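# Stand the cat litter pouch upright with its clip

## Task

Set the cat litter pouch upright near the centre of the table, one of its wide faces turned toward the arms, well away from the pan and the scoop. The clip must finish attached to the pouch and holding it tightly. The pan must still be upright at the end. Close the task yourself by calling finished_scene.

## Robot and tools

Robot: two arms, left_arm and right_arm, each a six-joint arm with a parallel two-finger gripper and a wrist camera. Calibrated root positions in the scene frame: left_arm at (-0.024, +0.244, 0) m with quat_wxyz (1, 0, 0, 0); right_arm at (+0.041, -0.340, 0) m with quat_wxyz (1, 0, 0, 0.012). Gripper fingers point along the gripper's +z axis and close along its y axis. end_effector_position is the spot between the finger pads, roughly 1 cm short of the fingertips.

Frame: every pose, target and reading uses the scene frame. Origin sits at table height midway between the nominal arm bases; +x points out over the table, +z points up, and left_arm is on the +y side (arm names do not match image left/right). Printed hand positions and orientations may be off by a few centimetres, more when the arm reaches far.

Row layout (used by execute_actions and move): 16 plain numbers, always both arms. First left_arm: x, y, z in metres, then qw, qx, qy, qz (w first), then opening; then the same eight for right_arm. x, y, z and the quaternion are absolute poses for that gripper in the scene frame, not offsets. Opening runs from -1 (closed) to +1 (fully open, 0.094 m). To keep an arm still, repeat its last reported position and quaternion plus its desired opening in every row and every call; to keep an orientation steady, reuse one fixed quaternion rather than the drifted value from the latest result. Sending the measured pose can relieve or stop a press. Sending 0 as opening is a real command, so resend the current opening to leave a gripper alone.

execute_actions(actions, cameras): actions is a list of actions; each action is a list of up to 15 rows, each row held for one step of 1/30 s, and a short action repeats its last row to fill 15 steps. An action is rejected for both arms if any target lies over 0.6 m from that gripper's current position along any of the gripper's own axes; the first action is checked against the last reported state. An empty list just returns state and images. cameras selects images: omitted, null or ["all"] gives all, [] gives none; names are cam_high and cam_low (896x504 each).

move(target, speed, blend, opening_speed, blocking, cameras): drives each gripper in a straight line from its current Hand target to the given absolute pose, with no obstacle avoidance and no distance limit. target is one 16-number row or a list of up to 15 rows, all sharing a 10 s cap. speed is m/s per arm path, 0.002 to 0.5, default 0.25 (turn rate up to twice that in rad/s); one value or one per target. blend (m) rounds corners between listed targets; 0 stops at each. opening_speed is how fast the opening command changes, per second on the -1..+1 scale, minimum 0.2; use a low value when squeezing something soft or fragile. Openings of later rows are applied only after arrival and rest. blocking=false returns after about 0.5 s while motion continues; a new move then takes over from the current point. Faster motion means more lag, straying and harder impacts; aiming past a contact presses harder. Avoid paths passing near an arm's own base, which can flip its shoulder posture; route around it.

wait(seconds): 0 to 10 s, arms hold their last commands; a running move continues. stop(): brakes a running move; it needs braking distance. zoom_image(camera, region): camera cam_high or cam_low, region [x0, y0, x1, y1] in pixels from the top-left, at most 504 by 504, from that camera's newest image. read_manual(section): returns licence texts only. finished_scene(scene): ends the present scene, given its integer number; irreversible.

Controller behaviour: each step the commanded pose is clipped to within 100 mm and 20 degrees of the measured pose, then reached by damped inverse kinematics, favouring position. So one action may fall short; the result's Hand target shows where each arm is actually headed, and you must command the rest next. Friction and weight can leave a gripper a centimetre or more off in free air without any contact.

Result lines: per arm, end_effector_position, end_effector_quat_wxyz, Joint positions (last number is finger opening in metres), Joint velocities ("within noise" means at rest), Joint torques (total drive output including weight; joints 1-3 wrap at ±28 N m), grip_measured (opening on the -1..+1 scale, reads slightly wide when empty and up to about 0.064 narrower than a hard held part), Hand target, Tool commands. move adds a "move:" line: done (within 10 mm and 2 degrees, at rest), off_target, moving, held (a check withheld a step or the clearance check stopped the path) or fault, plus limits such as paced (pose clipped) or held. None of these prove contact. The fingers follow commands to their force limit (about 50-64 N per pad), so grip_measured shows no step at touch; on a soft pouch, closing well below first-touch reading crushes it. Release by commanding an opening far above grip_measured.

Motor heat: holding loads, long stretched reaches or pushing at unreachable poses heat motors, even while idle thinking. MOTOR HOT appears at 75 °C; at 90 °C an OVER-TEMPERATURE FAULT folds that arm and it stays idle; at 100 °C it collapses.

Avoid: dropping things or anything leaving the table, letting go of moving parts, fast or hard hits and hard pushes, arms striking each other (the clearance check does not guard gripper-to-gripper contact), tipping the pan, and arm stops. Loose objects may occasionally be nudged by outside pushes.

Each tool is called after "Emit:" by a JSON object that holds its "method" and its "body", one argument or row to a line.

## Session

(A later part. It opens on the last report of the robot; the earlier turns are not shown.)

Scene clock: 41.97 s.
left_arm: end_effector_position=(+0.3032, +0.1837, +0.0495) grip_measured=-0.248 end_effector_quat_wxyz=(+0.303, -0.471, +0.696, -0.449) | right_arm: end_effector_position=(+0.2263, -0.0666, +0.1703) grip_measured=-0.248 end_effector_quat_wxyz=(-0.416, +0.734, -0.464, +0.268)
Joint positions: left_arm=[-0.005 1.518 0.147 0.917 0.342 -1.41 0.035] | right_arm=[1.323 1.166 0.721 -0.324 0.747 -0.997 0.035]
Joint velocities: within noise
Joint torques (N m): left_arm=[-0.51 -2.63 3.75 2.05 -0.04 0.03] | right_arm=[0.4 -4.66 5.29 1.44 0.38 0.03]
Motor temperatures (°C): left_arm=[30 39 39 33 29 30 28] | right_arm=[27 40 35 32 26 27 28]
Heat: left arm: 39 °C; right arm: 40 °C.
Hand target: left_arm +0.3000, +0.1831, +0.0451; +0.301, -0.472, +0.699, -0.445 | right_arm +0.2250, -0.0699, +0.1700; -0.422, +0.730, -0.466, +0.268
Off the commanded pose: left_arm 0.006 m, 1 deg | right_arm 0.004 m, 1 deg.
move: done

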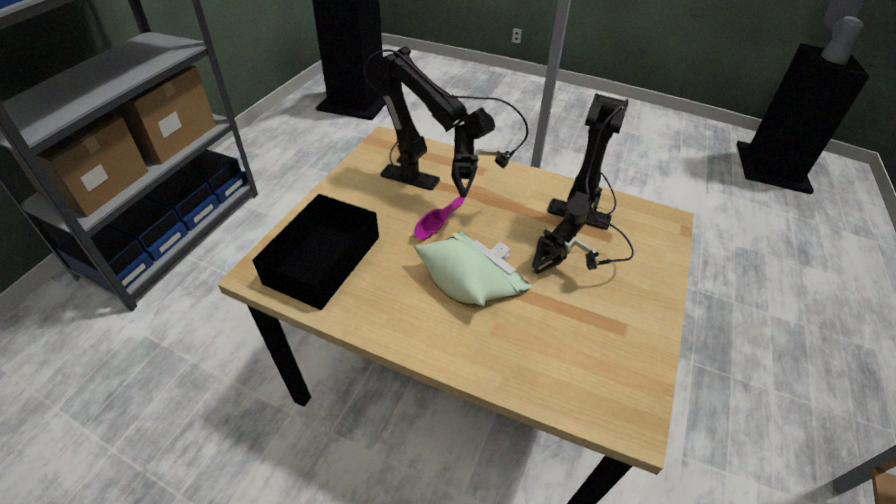

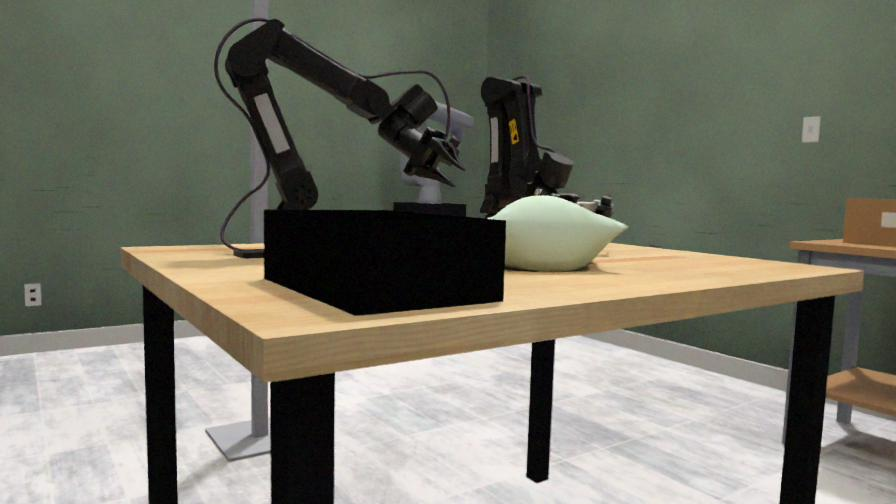

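Emit:
{"method": "move", "body": {
  "target": [0.300, 0.183, 0.025, 0.3011, -0.4724, 0.6986, -0.4450, -0.25, 0.225, -0.07, 0.17, -0.4217, 0.7304, -0.4654, 0.2686, -0.25],
  "speed": 0.05,
  "cameras": []
}}

Emit:
{"method": "move", "body": {
  "target": [0.300, 0.183, 0.012, 0.3011, -0.4724, 0.6986, -0.4450, -0.25, 0.225, -0.07, 0.17, -0.4217, 0.7304, -0.4654, 0.2686, -0.25],
  "speed": 0.05,
  "cameras": []
}}

Scene clock: 43.53 s.
left_arm: end_effector_position=(+0.3033, +0.1837, +0.0292) grip_measured=-0.249 end_effector_quat_wxyz=(+0.303, -0.471, +0.696, -0.449) | right_arm: end_effector_position=(+0.2263, -0.0666, +0.1704) grip_measured=-0.248 end_effector_quat_wxyz=(-0.417, +0.734, -0.464, +0.268)
Joint positions: left_arm=[-0.005 1.717 0.126 1.138 0.342 -1.41 0.035] | right_arm=[1.323 1.166 0.721 -0.324 0.747 -0.997 0.035]
Joint velocities: within noise
Joint torques (N m): left_arm=[-0.47 -3.19 2.62 2.12 -0.01 0.02] | right_arm=[0.39 -4.72 5.22 1.45 0.36 0.01]
Motor temperatures (°C): left_arm=[30 39 39 34 29 30 28] | right_arm=[27 40 35 32 26 27 28]
Heat: left arm: 39 °C; right arm: 40 °C.
Hand target: left_arm +0.3000, +0.1831, +0.0251; +0.301, -0.472, +0.699, -0.445 | right_arm +0.2251, -0.0699, +0.1700; -0.422, +0.730, -0.466, +0.268
Off the commanded pose: left_arm 0.005 m, 1 deg | right_arm 0.004 m, 1 deg.
move: done
No camera images: "cameras" was empty.

Scene clock: 44.47 s.
left_arm: end_effector_position=(+0.3066, +0.1836, +0.0212) grip_measured=-0.249 end_effector_quat_wxyz=(+0.311, -0.466, +0.692, -0.455) | right_arm: end_effector_position=(+0.2263, -0.0666, +0.1704) grip_measured=-0.248 end_effector_quat_wxyz=(-0.417, +0.734, -0.464, +0.268)
Joint positions: left_arm=[-0.005 1.853 0.125 1.297 0.342 -1.411 0.035] | right_arm=[1.323 1.166 0.721 -0.324 0.747 -0.997 0.035]
Joint velocities: within noise
Joint torques (N m): left_arm=[-0.4 -3.29 1.52 1.92 -0.03 0.02] | right_arm=[0.64 -4.81 5.14 1.48 0.38 0.05]
Motor temperatures (°C): left_arm=[30 38 38 34 29 30 28] | right_arm=[27 39 35 32 26 27 28]
Heat: left arm: 38 °C; right arm: 39 °C.
Hand target: left_arm +0.2999, +0.1831, +0.0122; +0.301, -0.472, +0.699, -0.445 | right_arm +0.2251, -0.0699, +0.1700; -0.422, +0.730, -0.466, +0.268
Off the commanded pose: left_arm 0.011 m, 2 deg | right_arm 0.004 m, 1 deg.
move: off_target (left_arm)
No camera images: "cameras" was empty.

Emit:
{"method": "move", "body": {
  "target": [
    [0.300, 0.183, 0.024, 0.3011, -0.4724, 0.6986, -0.4450, -0.25, 0.225, -0.07, 0.17, -0.4217, 0.7304, -0.4654, 0.2686, -0.25],
    [0.3375, 0.1677, 0.024, 0.3011, -0.4724, 0.6986, -0.4450, -0.25, 0.225, -0.07, 0.17, -0.4217, 0.7304, -0.4654, 0.2686, -0.25]
  ],
  "speed": 0.05
}}

Emit:
{"method": "zoom_image", "body": {
  "camera": "cam_high",
  "region": [470, 210, 570, 310]
}}

Scene clock: 46.20 s.
left_arm: end_effector_position=(+0.3360, +0.1683, +0.0302) grip_measured=-0.249 end_effector_quat_wxyz=(+0.306, -0.468, +0.694, -0.453) | right_arm: end_effector_position=(+0.2263, -0.0666, +0.1704) grip_measured=-0.248 end_effector_quat_wxyz=(-0.417, +0.734, -0.464, +0.268)
Joint positions: left_arm=[-0.075 1.807 0.251 1.124 0.282 -1.443 0.035] | right_arm=[1.323 1.166 0.721 -0.324 0.747 -0.997 0.035]
Joint velocities: within noise
Joint torques (N m): left_arm=[-0.39 -3.99 4.77 1.76 -0.07 0.05] | right_arm=[0.4 -4.66 5.33 1.44 0.37 0.01]
Motor temperatures (°C): left_arm=[30 38 38 34 29 30 28] | right_arm=[27 39 35 32 26 27 28]
Heat: left arm: 38 °C; right arm: 39 °C.
Hand target: left_arm +0.3372, +0.1678, +0.0240; +0.301, -0.472, +0.699, -0.445 | right_arm +0.2251, -0.0699, +0.1700; -0.422, +0.730, -0.466, +0.268
Off the commanded pose: left_arm 0.006 m, 1 deg | right_arm 0.004 m, 1 deg.
move: done

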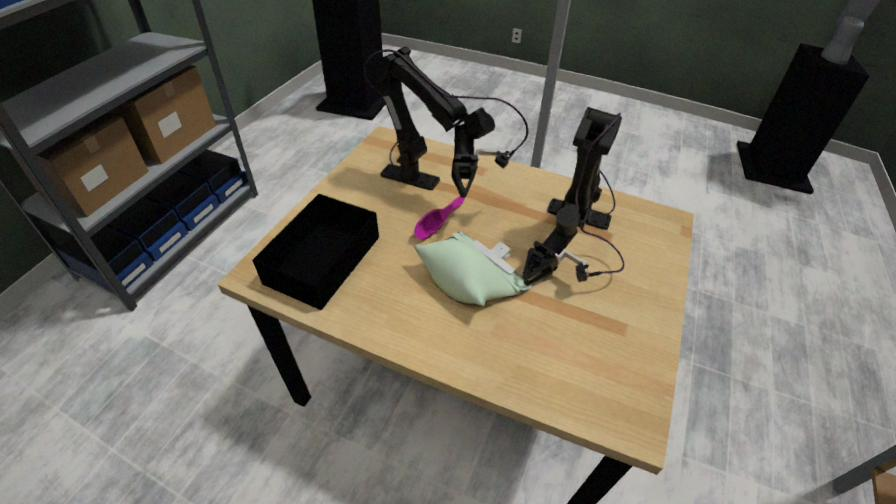

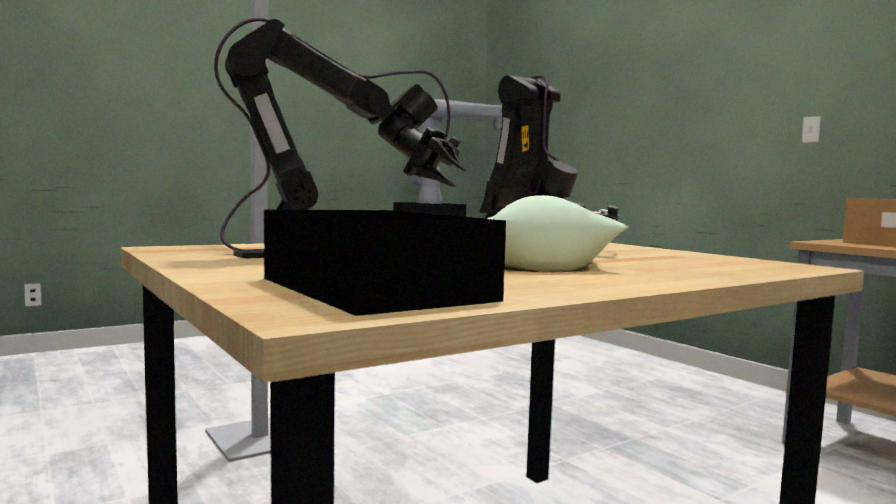

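Scaled by 5.040.

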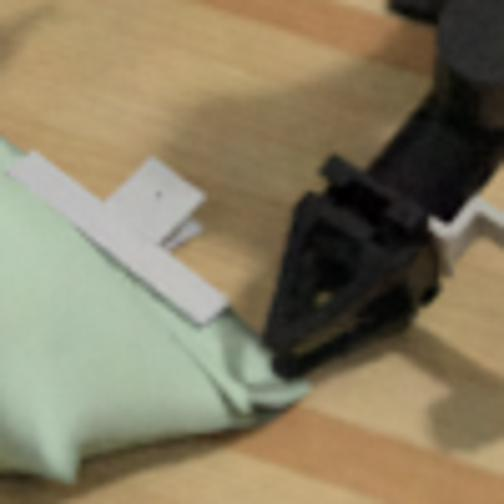

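Emit:
{"method": "zoom_image", "body": {
  "camera": "cam_high",
  "region": [495, 235, 545, 300]
}}

Emit:
{"method": "zoom_image", "body": {
  "camera": "cam_high",
  "region": [440, 220, 500, 270]
}}

Scaled by 7.754.

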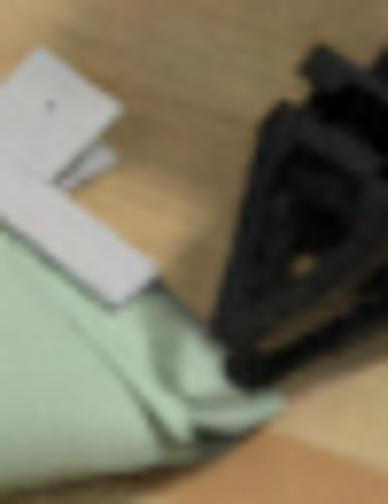

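Scaled by 8.400.

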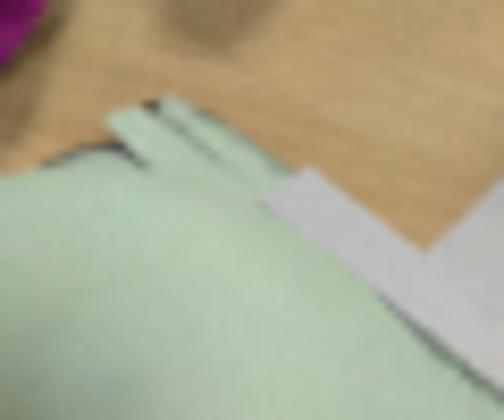

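Emit:
{"method": "move", "body": {
  "target": [
    [0.315, 0.177, 0.024, 0.3011, -0.4724, 0.6986, -0.4450, -0.1, 0.225, -0.07, 0.17, -0.4217, 0.7304, -0.4654, 0.2686, -0.25],
    [0.315, 0.177, 0.018, 0.3011, -0.4724, 0.6986, -0.4450, -0.1, 0.225, -0.07, 0.17, -0.4217, 0.7304, -0.4654, 0.2686, -0.25]
  ],
  "speed": 0.05
}}

Emit:
{"method": "zoom_image", "body": {
  "camera": "cam_high",
  "region": [490, 230, 550, 300]
}}

Scene clock: 48.07 s.
left_arm: end_effector_position=(+0.3198, +0.1755, +0.0247) grip_measured=-0.102 end_effector_quat_wxyz=(+0.305, -0.472, +0.693, -0.452) | right_arm: end_effector_position=(+0.2263, -0.0666, +0.1704) grip_measured=-0.248 end_effector_quat_wxyz=(-0.417, +0.734, -0.464, +0.268)
Joint positions: left_arm=[-0.048 1.813 0.184 1.192 0.301 -1.436 0.042] | right_arm=[1.323 1.166 0.721 -0.324 0.747 -0.997 0.035]
Joint velocities: within noise
Joint torques (N m): left_arm=[0.55 -3.7 2.32 2.06 0.16 0.17] | right_arm=[0.53 -4.72 5.19 1.41 0.39 0.06]
Motor temperatures (°C): left_arm=[30 37 38 34 29 30 28] | right_arm=[27 39 35 32 26 27 28]
Heat: left arm: 38 °C; right arm: 39 °C.
Hand target: left_arm +0.3150, +0.1769, +0.0182; +0.301, -0.472, +0.699, -0.445 | right_arm +0.2250, -0.0699, +0.1700; -0.422, +0.730, -0.466, +0.268
Off the commanded pose: left_arm 0.008 m, 1 deg | right_arm 0.004 m, 1 deg.
move: done

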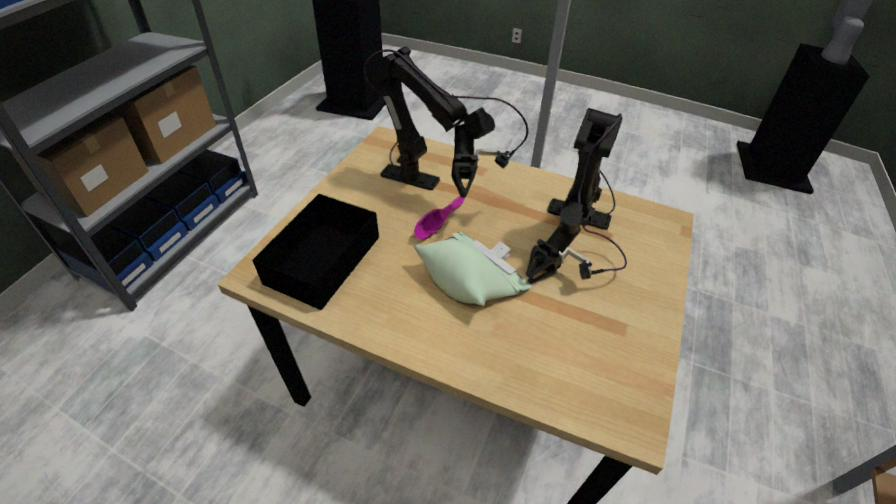

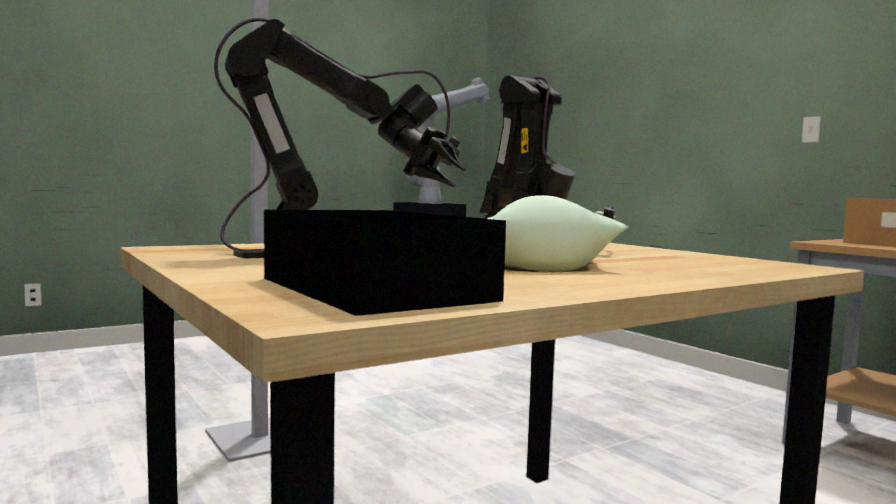

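Scaled by 7.200.

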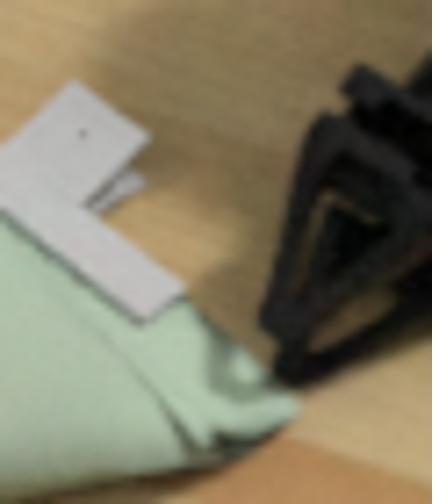

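Emit:
{"method": "move", "body": {
  "target": [0.3655, 0.1565, 0.018, 0.3011, -0.4724, 0.6986, -0.4450, -0.1, 0.225, -0.07, 0.17, -0.4217, 0.7304, -0.4654, 0.2686, -0.25],
  "speed": 0.05
}}

Emit:
{"method": "zoom_image", "body": {
  "camera": "cam_high",
  "region": [490, 230, 550, 300]
}}

Scene clock: 49.63 s.
left_arm: end_effector_position=(+0.3632, +0.1573, +0.0252) grip_measured=-0.102 end_effector_quat_wxyz=(+0.306, -0.467, +0.694, -0.454) | right_arm: end_effector_position=(+0.2263, -0.0666, +0.1704) grip_measured=-0.248 end_effector_quat_wxyz=(-0.417, +0.734, -0.464, +0.268)
Joint positions: left_arm=[-0.111 1.9 0.361 1.114 0.251 -1.459 0.042] | right_arm=[1.323 1.166 0.721 -0.324 0.747 -0.997 0.035]
Joint velocities: within noise
Joint torques (N m): left_arm=[-0.58 -4.7 5.2 1.68 -0.13 0.04] | right_arm=[0.7 -4.68 5.15 1.45 0.3 0.05]
Motor temperatures (°C): left_arm=[30 37 38 34 29 30 28] | right_arm=[27 39 35 33 26 27 28]
Heat: left arm: 38 °C; right arm: 39 °C.
Hand target: left_arm +0.3652, +0.1566, +0.0182; +0.301, -0.472, +0.699, -0.445 | right_arm +0.2250, -0.0699, +0.1700; -0.422, +0.730, -0.466, +0.268
Off the commanded pose: left_arm 0.008 m, 1 deg | right_arm 0.004 m, 1 deg.
move: done

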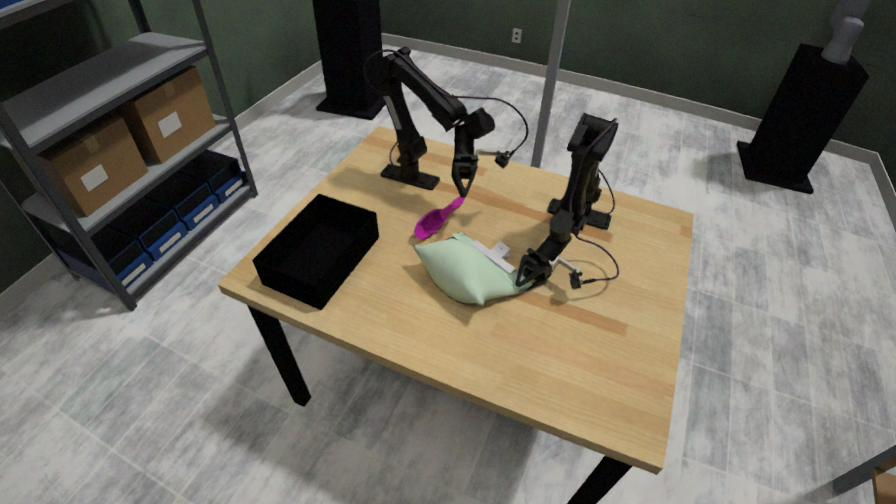

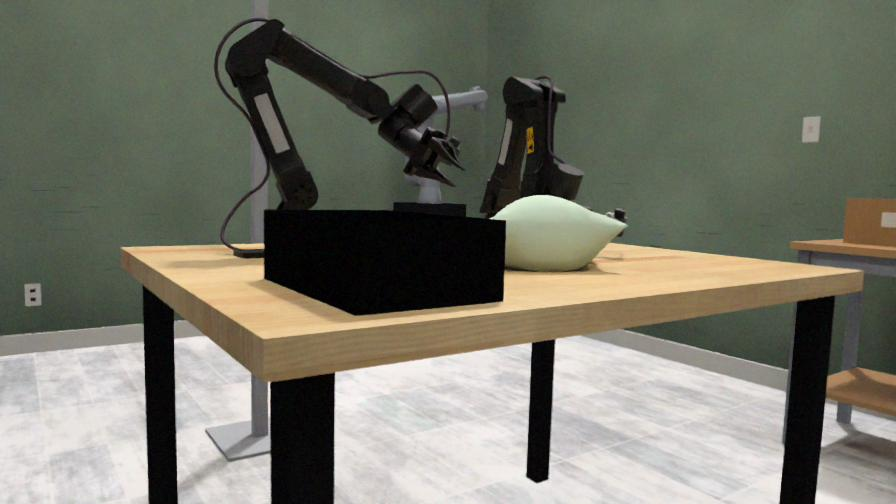

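Scaled by 7.200.

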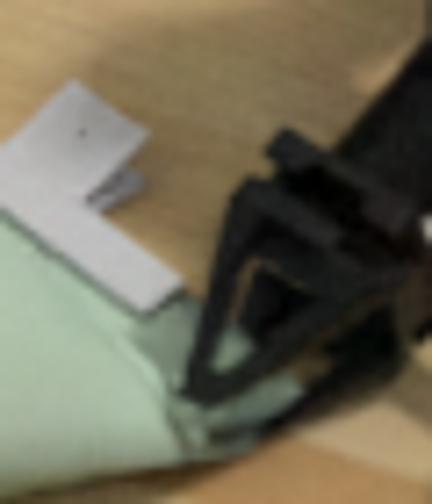

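Emit:
{"method": "move", "body": {
  "target": [0.3655, 0.1565, 0.024, 0.3011, -0.4724, 0.6986, -0.4450, -0.8, 0.225, -0.07, 0.17, -0.4217, 0.7304, -0.4654, 0.2686, -0.25],
  "speed": 0.05,
  "opening_speed": 0.5
}}

Emit:
{"method": "zoom_image", "body": {
  "camera": "cam_high",
  "region": [490, 230, 550, 300]
}}

Scene clock: 51.37 s.
left_arm: end_effector_position=(+0.3593, +0.1591, +0.0150) grip_measured=-0.797 end_effector_quat_wxyz=(+0.293, -0.479, +0.701, -0.440) | right_arm: end_effector_position=(+0.2263, -0.0666, +0.1704) grip_measured=-0.248 end_effector_quat_wxyz=(-0.417, +0.734, -0.464, +0.268)
Joint positions: left_arm=[-0.111 1.9 0.363 1.065 0.243 -1.46 0.01] | right_arm=[1.323 1.166 0.721 -0.324 0.747 -0.997 0.035]
Joint velocities: within noise
Joint torques (N m): left_arm=[-0.59 -7.35 5.12 1.81 -0.03 0.06] | right_arm=[0.51 -4.75 5.49 1.45 0.36 0.02]
Motor temperatures (°C): left_arm=[30 37 38 34 29 30 28] | right_arm=[27 39 35 33 26 27 28]
Heat: left arm: 38 °C; right arm: 39 °C.
Hand target: left_arm +0.3654, +0.1565, +0.0242; +0.301, -0.472, +0.698, -0.445 | right_arm +0.2250, -0.0699, +0.1700; -0.421, +0.731, -0.465, +0.269
Off the commanded pose: left_arm 0.011 m, 1 deg | right_arm 0.004 m, 1 deg.
move: off_target (left_arm)

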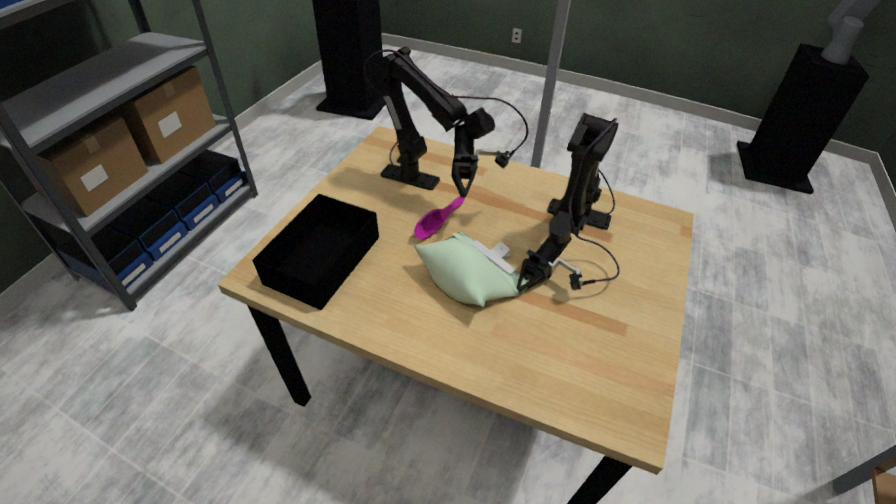

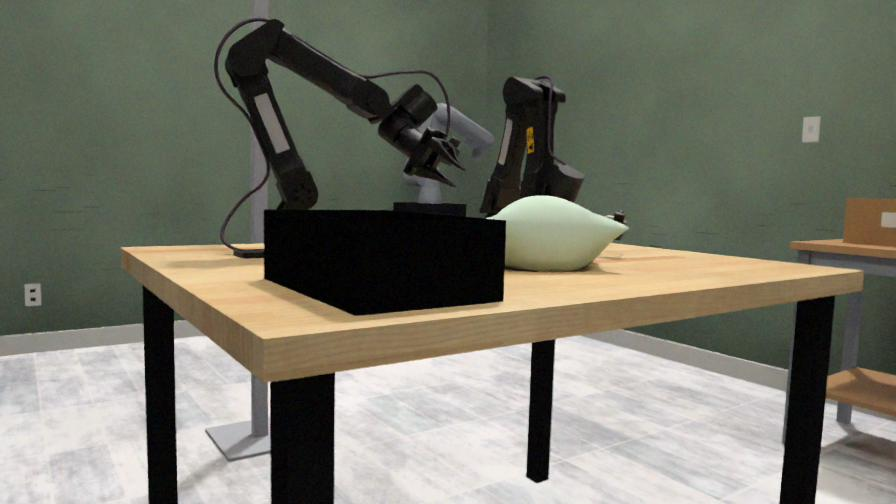

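Scaled by 7.200.

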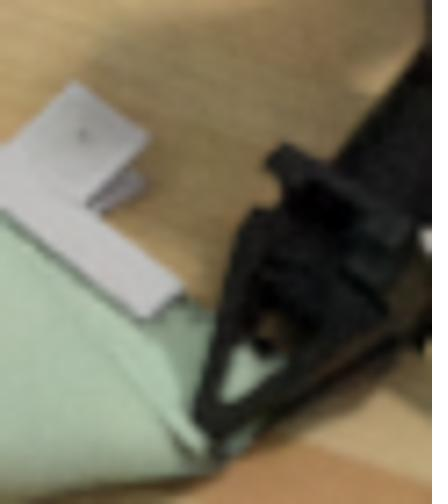

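Emit:
{"method": "execute_actions", "body": {
  "actions": []
}}

Scene clock: 52.10 s.
left_arm: end_effector_position=(+0.3593, +0.1591, +0.0150) grip_measured=-0.797 end_effector_quat_wxyz=(+0.293, -0.479, +0.701, -0.440) | right_arm: end_effector_position=(+0.2263, -0.0666, +0.1704) grip_measured=-0.248 end_effector_quat_wxyz=(-0.417, +0.734, -0.464, +0.268)
Joint positions: left_arm=[-0.111 1.9 0.363 1.065 0.243 -1.46 0.01] | right_arm=[1.323 1.166 0.721 -0.324 0.747 -0.997 0.035]
Joint velocities: within noise
Joint torques (N m): left_arm=[-0.57 -7.73 5.31 1.82 0.04 0.06] | right_arm=[0.51 -4.55 5.07 1.46 0.36 0.04]
Motor temperatures (°C): left_arm=[30 37 38 34 29 30 28] | right_arm=[27 39 35 33 26 27 28]
Heat: left arm: 38 °C; right arm: 39 °C.
Hand target: left_arm +0.3654, +0.1565, +0.0242; +0.301, -0.472, +0.698, -0.445 | right_arm +0.2250, -0.0699, +0.1700; -0.421, +0.731, -0.465, +0.269
Tool commands: left_gripper/opening=-0.8 right_gripper/opening=-0.25
Off the commanded pose: left_arm 0.011 m, 1 deg | right_arm 0.004 m, 1 deg.

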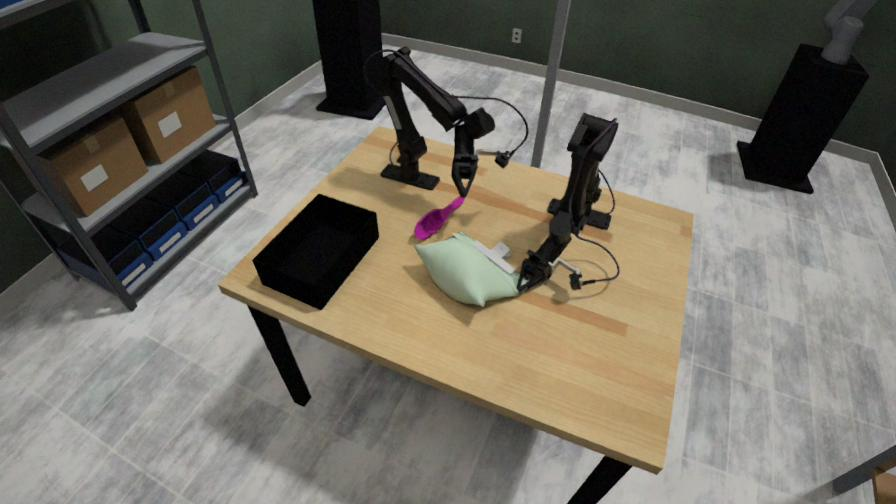

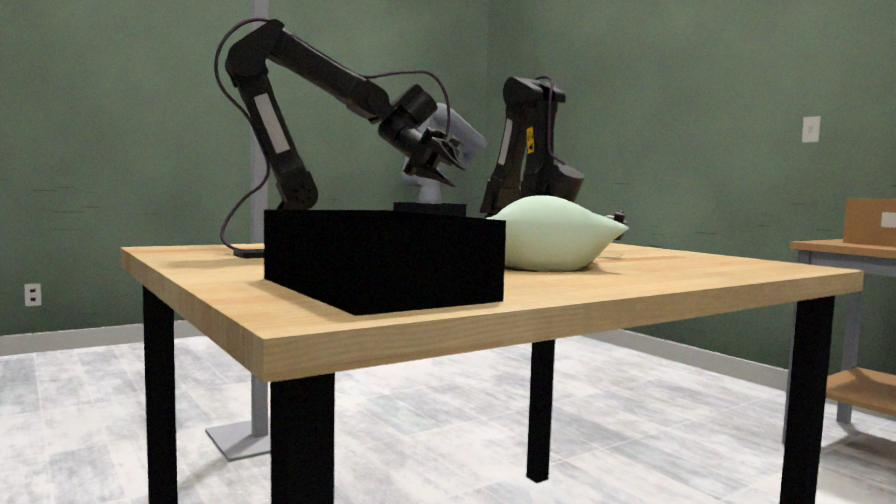

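Emit:
{"method": "zoom_image", "body": {
  "camera": "cam_high",
  "region": [400, 220, 600, 320]
}}

Emit:
{"method": "move", "body": {
  "target": [0.3655, 0.1565, 0.024, 0.3011, -0.4724, 0.6986, -0.4450, -0.97, 0.225, -0.07, 0.17, -0.4217, 0.7304, -0.4654, 0.2686, -0.25],
  "opening_speed": 0.3,
  "cameras": ["cam_high"]
}}

Scaled by 2.520.

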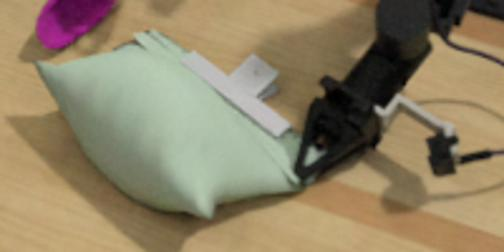

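Scene clock: 52.97 s.
left_arm: end_effector_position=(+0.3593, +0.1591, +0.0150) grip_measured=-0.968 end_effector_quat_wxyz=(+0.293, -0.479, +0.701, -0.440) | right_arm: end_effector_position=(+0.2263, -0.0666, +0.1704) grip_measured=-0.248 end_effector_quat_wxyz=(-0.417, +0.734, -0.464, +0.268)
Joint positions: left_arm=[-0.111 1.9 0.363 1.065 0.243 -1.46 0.002] | right_arm=[1.323 1.166 0.721 -0.324 0.747 -0.997 0.035]
Joint velocities: left_arm=[-0.022 -0.007 0.022 -0.007 -0.022 -0.095 0.012] | right_arm=[within noise]
Joint torques (N m): left_arm=[-0.35 -7.76 5.08 1.79 -0.02 0.02] | right_arm=[0.43 -4.53 5.19 1.5 0.39 0]
Motor temperatures (°C): left_arm=[30 38 38 34 29 30 28] | right_arm=[27 39 35 33 26 27 28]
Heat: left arm: 38 °C; right arm: 39 °C.
Hand target: left_arm +0.3654, +0.1565, +0.0242; +0.301, -0.472, +0.698, -0.445 | right_arm +0.2250, -0.0699, +0.1700; -0.421, +0.731, -0.465, +0.269
Off the commanded pose: left_arm 0.011 m, 1 deg | right_arm 0.004 m, 1 deg.
move: off_target (left_arm)
Images, in order (width x height): cam_high 896x504.

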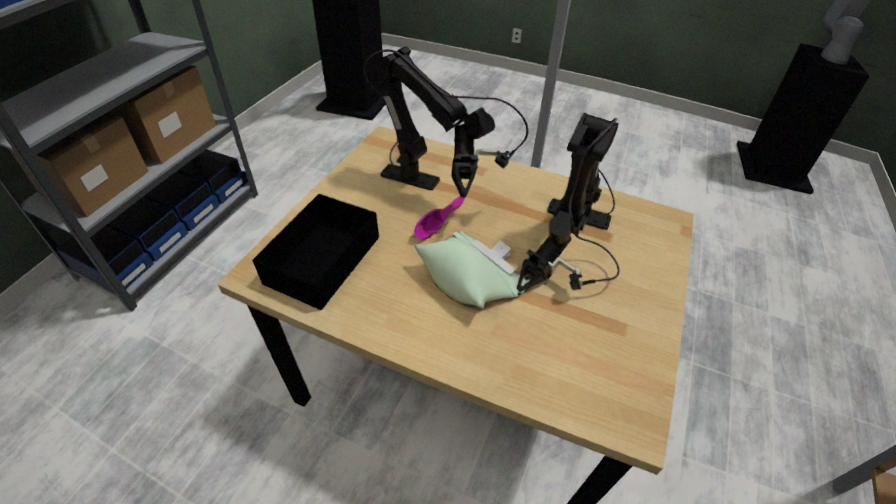

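Emit:
{"method": "move", "body": {
  "target": [0.3655, 0.1565, 0.055, 0.3011, -0.4724, 0.6986, -0.4450, -0.97, 0.225, -0.07, 0.17, -0.4217, 0.7304, -0.4654, 0.2686, -0.25],
  "speed": 0.04,
  "cameras": ["cam_high"]
}}

Emit:
{"method": "zoom_image", "body": {
  "camera": "cam_high",
  "region": [400, 220, 600, 320]
}}

Scene clock: 54.40 s.
left_arm: end_effector_position=(+0.3587, +0.1584, +0.0393) grip_measured=-0.964 end_effector_quat_wxyz=(+0.289, -0.483, +0.704, -0.433) | right_arm: end_effector_position=(+0.2263, -0.0666, +0.1704) grip_measured=-0.248 end_effector_quat_wxyz=(-0.417, +0.734, -0.464, +0.268)
Joint positions: left_arm=[-0.117 1.73 0.384 0.856 0.235 -1.46 0.002] | right_arm=[1.323 1.166 0.721 -0.324 0.747 -0.997 0.035]
Joint velocities: within noise
Joint torques (N m): left_arm=[-0.14 -8.05 6.02 1.85 0.12 0.04] | right_arm=[0.49 -4.66 5.38 1.42 0.39 0.09]
Motor temperatures (°C): left_arm=[30 38 38 34 29 30 28] | right_arm=[27 39 35 33 26 27 28]
Heat: left arm: 38 °C; right arm: 39 °C.
Hand target: left_arm +0.3653, +0.1566, +0.0549; +0.301, -0.473, +0.699, -0.445 | right_arm +0.2250, -0.0699, +0.1700; -0.421, +0.731, -0.465, +0.269
Off the commanded pose: left_arm 0.017 m, 2 deg | right_arm 0.004 m, 1 deg.
move: off_target (left_arm)
Images, in order (width x height): cam_high 896x504.

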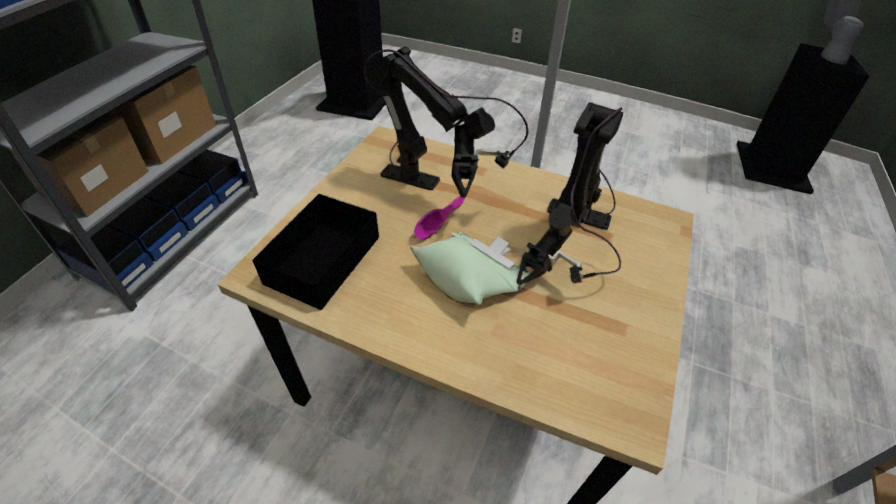

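Scaled by 2.520.

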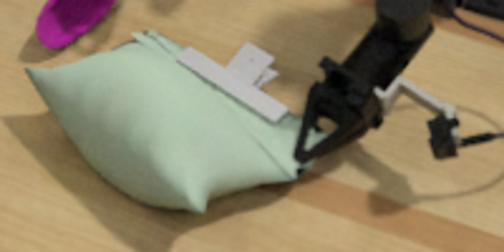

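Emit:
{"method": "move", "body": {
  "target": [0.3655, 0.1565, 0.085, 0.3011, -0.4724, 0.6986, -0.4450, -0.97, 0.225, -0.07, 0.17, -0.4217, 0.7304, -0.4654, 0.2686, -0.25],
  "speed": 0.05
}}

Emit:
{"method": "zoom_image", "body": {
  "camera": "cam_high",
  "region": [400, 220, 600, 320]
}}

Emit:
{"method": "zoom_image", "body": {
  "camera": "cam_low",
  "region": [440, 130, 680, 290]
}}

Scene clock: 55.70 s.
left_arm: end_effector_position=(+0.3547, +0.1575, +0.0608) grip_measured=-0.964 end_effector_quat_wxyz=(+0.280, -0.486, +0.709, -0.426) | right_arm: end_effector_position=(+0.2263, -0.0666, +0.1704) grip_measured=-0.248 end_effector_quat_wxyz=(-0.417, +0.734, -0.464, +0.268)
Joint positions: left_arm=[-0.12 1.582 0.415 0.65 0.235 -1.46 0.002] | right_arm=[1.323 1.166 0.721 -0.324 0.747 -0.997 0.035]
Joint velocities: within noise
Joint torques (N m): left_arm=[0.17 -7.72 7.64 1.98 0.07 0.02] | right_arm=[0.46 -4.63 5.29 1.42 0.32 0.04]
Motor temperatures (°C): left_arm=[30 38 38 35 29 30 28] | right_arm=[27 39 35 33 26 27 28]
Heat: left arm: 38 °C; right arm: 39 °C.
Hand target: left_arm +0.3649, +0.1566, +0.0849; +0.301, -0.472, +0.699, -0.445 | right_arm +0.2250, -0.0699, +0.1700; -0.421, +0.731, -0.465, +0.269
Off the commanded pose: left_arm 0.027 m, 4 deg | right_arm 0.004 m, 1 deg.
move: off_target (left_arm)

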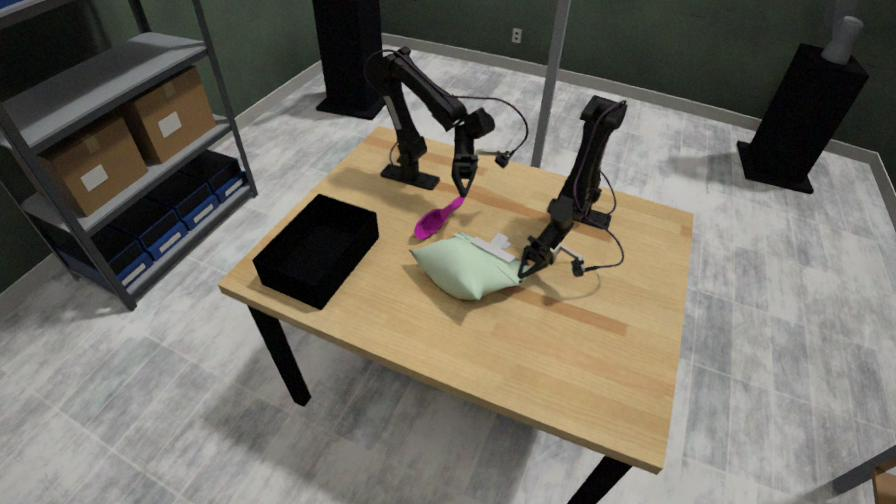

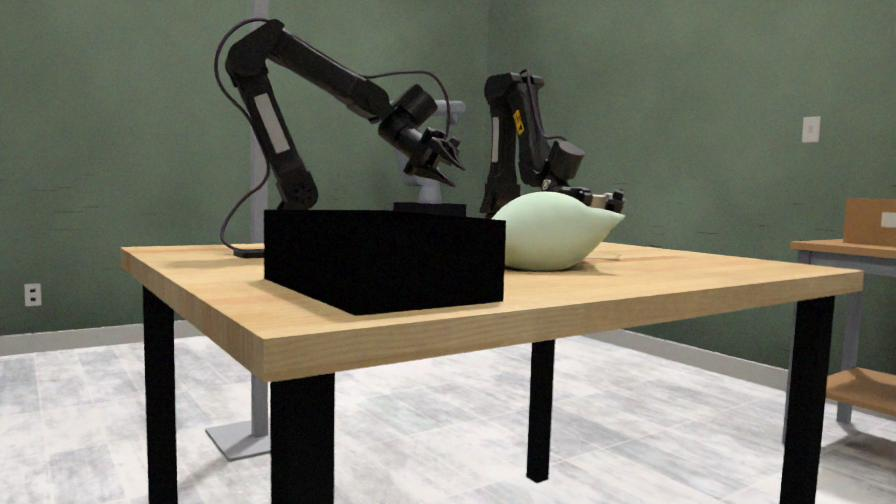

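Scaled by 2.520.

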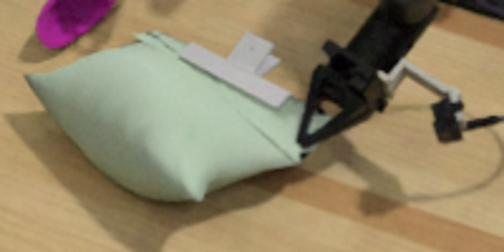

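Scaled by 2.100.

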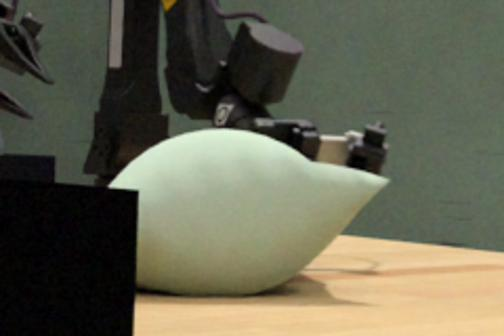

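Emit:
{"method": "zoom_image", "body": {
  "camera": "cam_high",
  "region": [440, 180, 540, 280]
}}

Scaled by 5.040.

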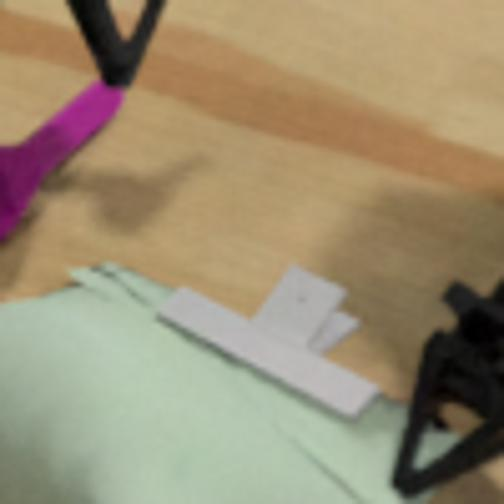

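Emit:
{"method": "zoom_image", "body": {
  "camera": "cam_high",
  "region": [400, 170, 490, 250]
}}

Scaled by 5.600.

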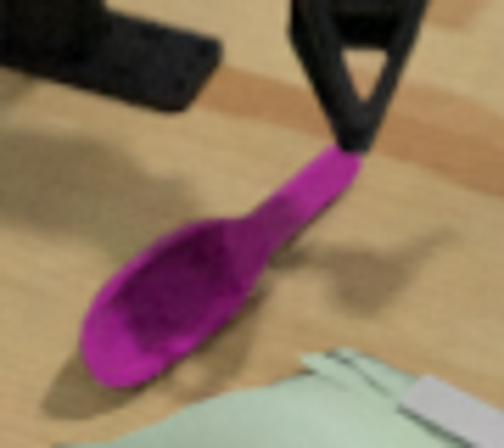

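Emit:
{"method": "move", "body": {
  "target": [
    [0.3655, 0.1565, 0.085, 0.3011, -0.4724, 0.6986, -0.4450, -0.97, 0.227, -0.0735, 0.08, -0.4217, 0.7304, -0.4654, 0.2686, -0.25],
    [0.3655, 0.1565, 0.085, 0.3011, -0.4724, 0.6986, -0.4450, -0.97, 0.227, -0.0735, 0.033, -0.4217, 0.7304, -0.4654, 0.2686, -0.25]
  ],
  "speed": [0.12, 0.05],
  "blend": 0.02
}}

Emit:
{"method": "zoom_image", "body": {
  "camera": "cam_high",
  "region": [420, 170, 540, 290]
}}

Scene clock: 60.13 s.
left_arm: end_effector_position=(+0.3546, +0.1575, +0.0607) grip_measured=-0.964 end_effector_quat_wxyz=(+0.280, -0.487, +0.709, -0.426) | right_arm: end_effector_position=(+0.2269, -0.0660, +0.0418) grip_measured=-0.248 end_effector_quat_wxyz=(-0.432, +0.727, -0.463, +0.266)
Joint positions: left_arm=[-0.12 1.582 0.415 0.65 0.235 -1.46 0.002] | right_arm=[1.323 1.552 0.344 0.483 0.75 -1.011 0.035]
Joint velocities: within noise
Joint torques (N m): left_arm=[0.27 -7.86 7.83 1.96 0.09 0.01] | right_arm=[-0.57 -3.58 3.06 1.42 0.22 0.07]
Motor temperatures (°C): left_arm=[30 38 38 35 29 30 28] | right_arm=[27 38 35 34 26 27 28]
Heat: left arm: 38 °C; right arm: 38 °C.
Hand target: left_arm +0.3649, +0.1566, +0.0849; +0.301, -0.472, +0.699, -0.445 | right_arm +0.2269, -0.0736, +0.0332; -0.422, +0.730, -0.465, +0.269
Off the commanded pose: left_arm 0.027 m, 4 deg | right_arm 0.012 m, 1 deg.
move: off_target (left_arm, right_arm)

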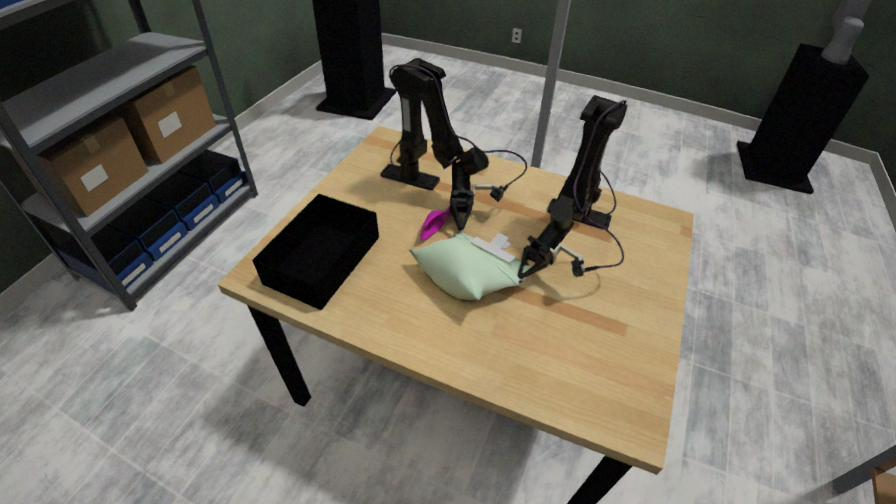

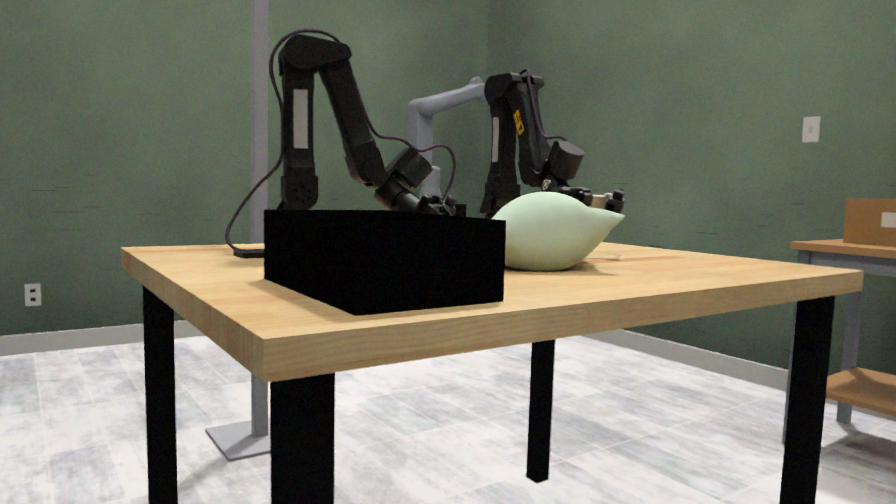

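Scaled by 4.200.

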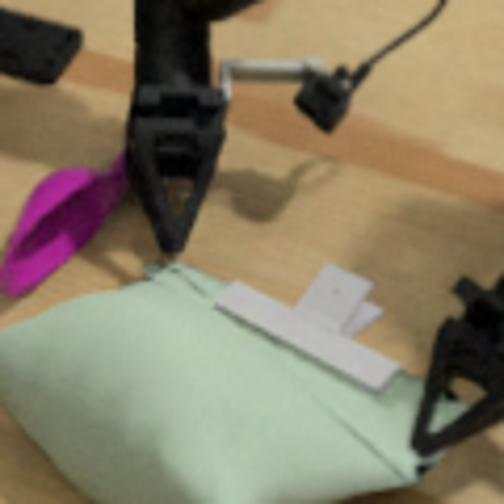

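Emit:
{"method": "zoom_image", "body": {
  "camera": "cam_high",
  "region": [410, 180, 490, 250]
}}

Emit:
{"method": "move", "body": {
  "target": [0.3655, 0.1565, 0.085, 0.3011, -0.4724, 0.6986, -0.4450, -0.97, 0.227, -0.0735, 0.09, -0.4217, 0.7304, -0.4654, 0.2686, -0.25],
  "speed": 0.06,
  "cameras": ["cam_high"]
}}

Emit:
{"method": "zoom_image", "body": {
  "camera": "cam_high",
  "region": [410, 180, 490, 250]
}}

Scaled by 6.300.

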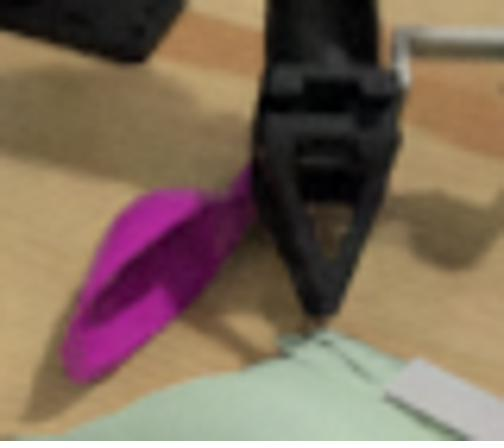

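Scene clock: 62.13 s.
left_arm: end_effector_position=(+0.3546, +0.1575, +0.0607) grip_measured=-0.964 end_effector_quat_wxyz=(+0.280, -0.487, +0.709, -0.426) | right_arm: end_effector_position=(+0.2239, -0.0789, +0.0787) grip_measured=-0.248 end_effector_quat_wxyz=(-0.410, +0.740, -0.457, +0.274)
Joint positions: left_arm=[-0.12 1.582 0.415 0.65 0.235 -1.46 0.002] | right_arm=[1.323 1.313 0.414 0.12 0.75 -1.014 0.035]
Joint velocities: within noise
Joint torques (N m): left_arm=[0.12 -7.72 7.92 1.94 0.11 0.05] | right_arm=[-0.62 -4.72 8.17 1.18 0.26 0.07]
Motor temperatures (°C): left_arm=[30 38 38 36 29 30 28] | right_arm=[27 38 35 34 26 27 28]
Heat: left arm: 38 °C; right arm: 38 °C.
Hand target: left_arm +0.3649, +0.1566, +0.0849; +0.301, -0.472, +0.699, -0.445 | right_arm +0.2270, -0.0737, +0.0900; -0.422, +0.730, -0.465, +0.269
Off the commanded pose: left_arm 0.027 m, 4 deg | right_arm 0.013 m, 2 deg.
move: off_target (left_arm, right_arm)
Images, in order (width x height): cam_high 896x504.

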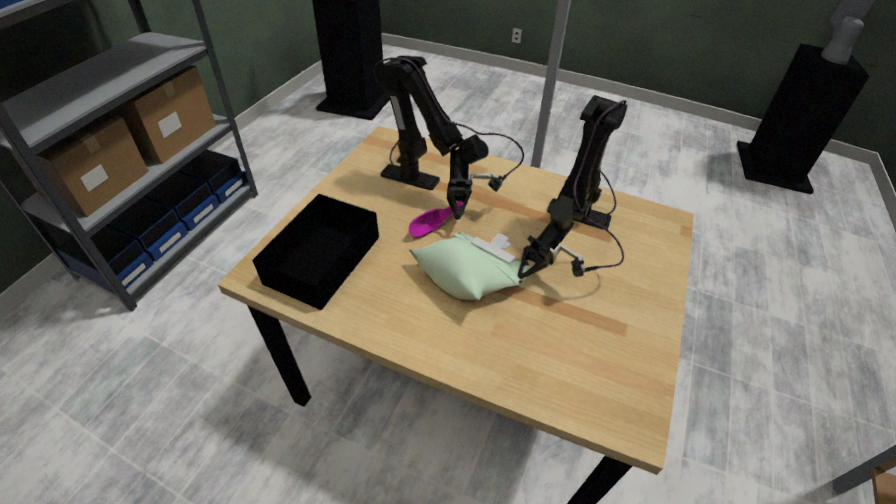

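Scaled by 6.300.

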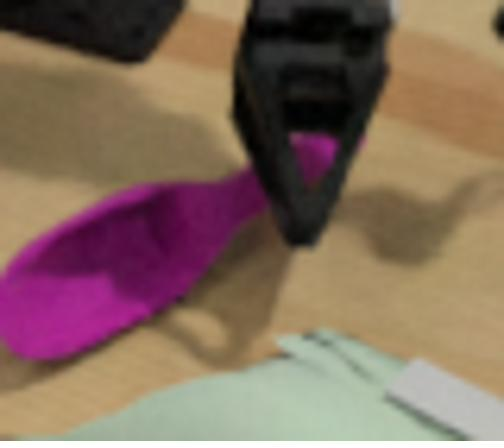

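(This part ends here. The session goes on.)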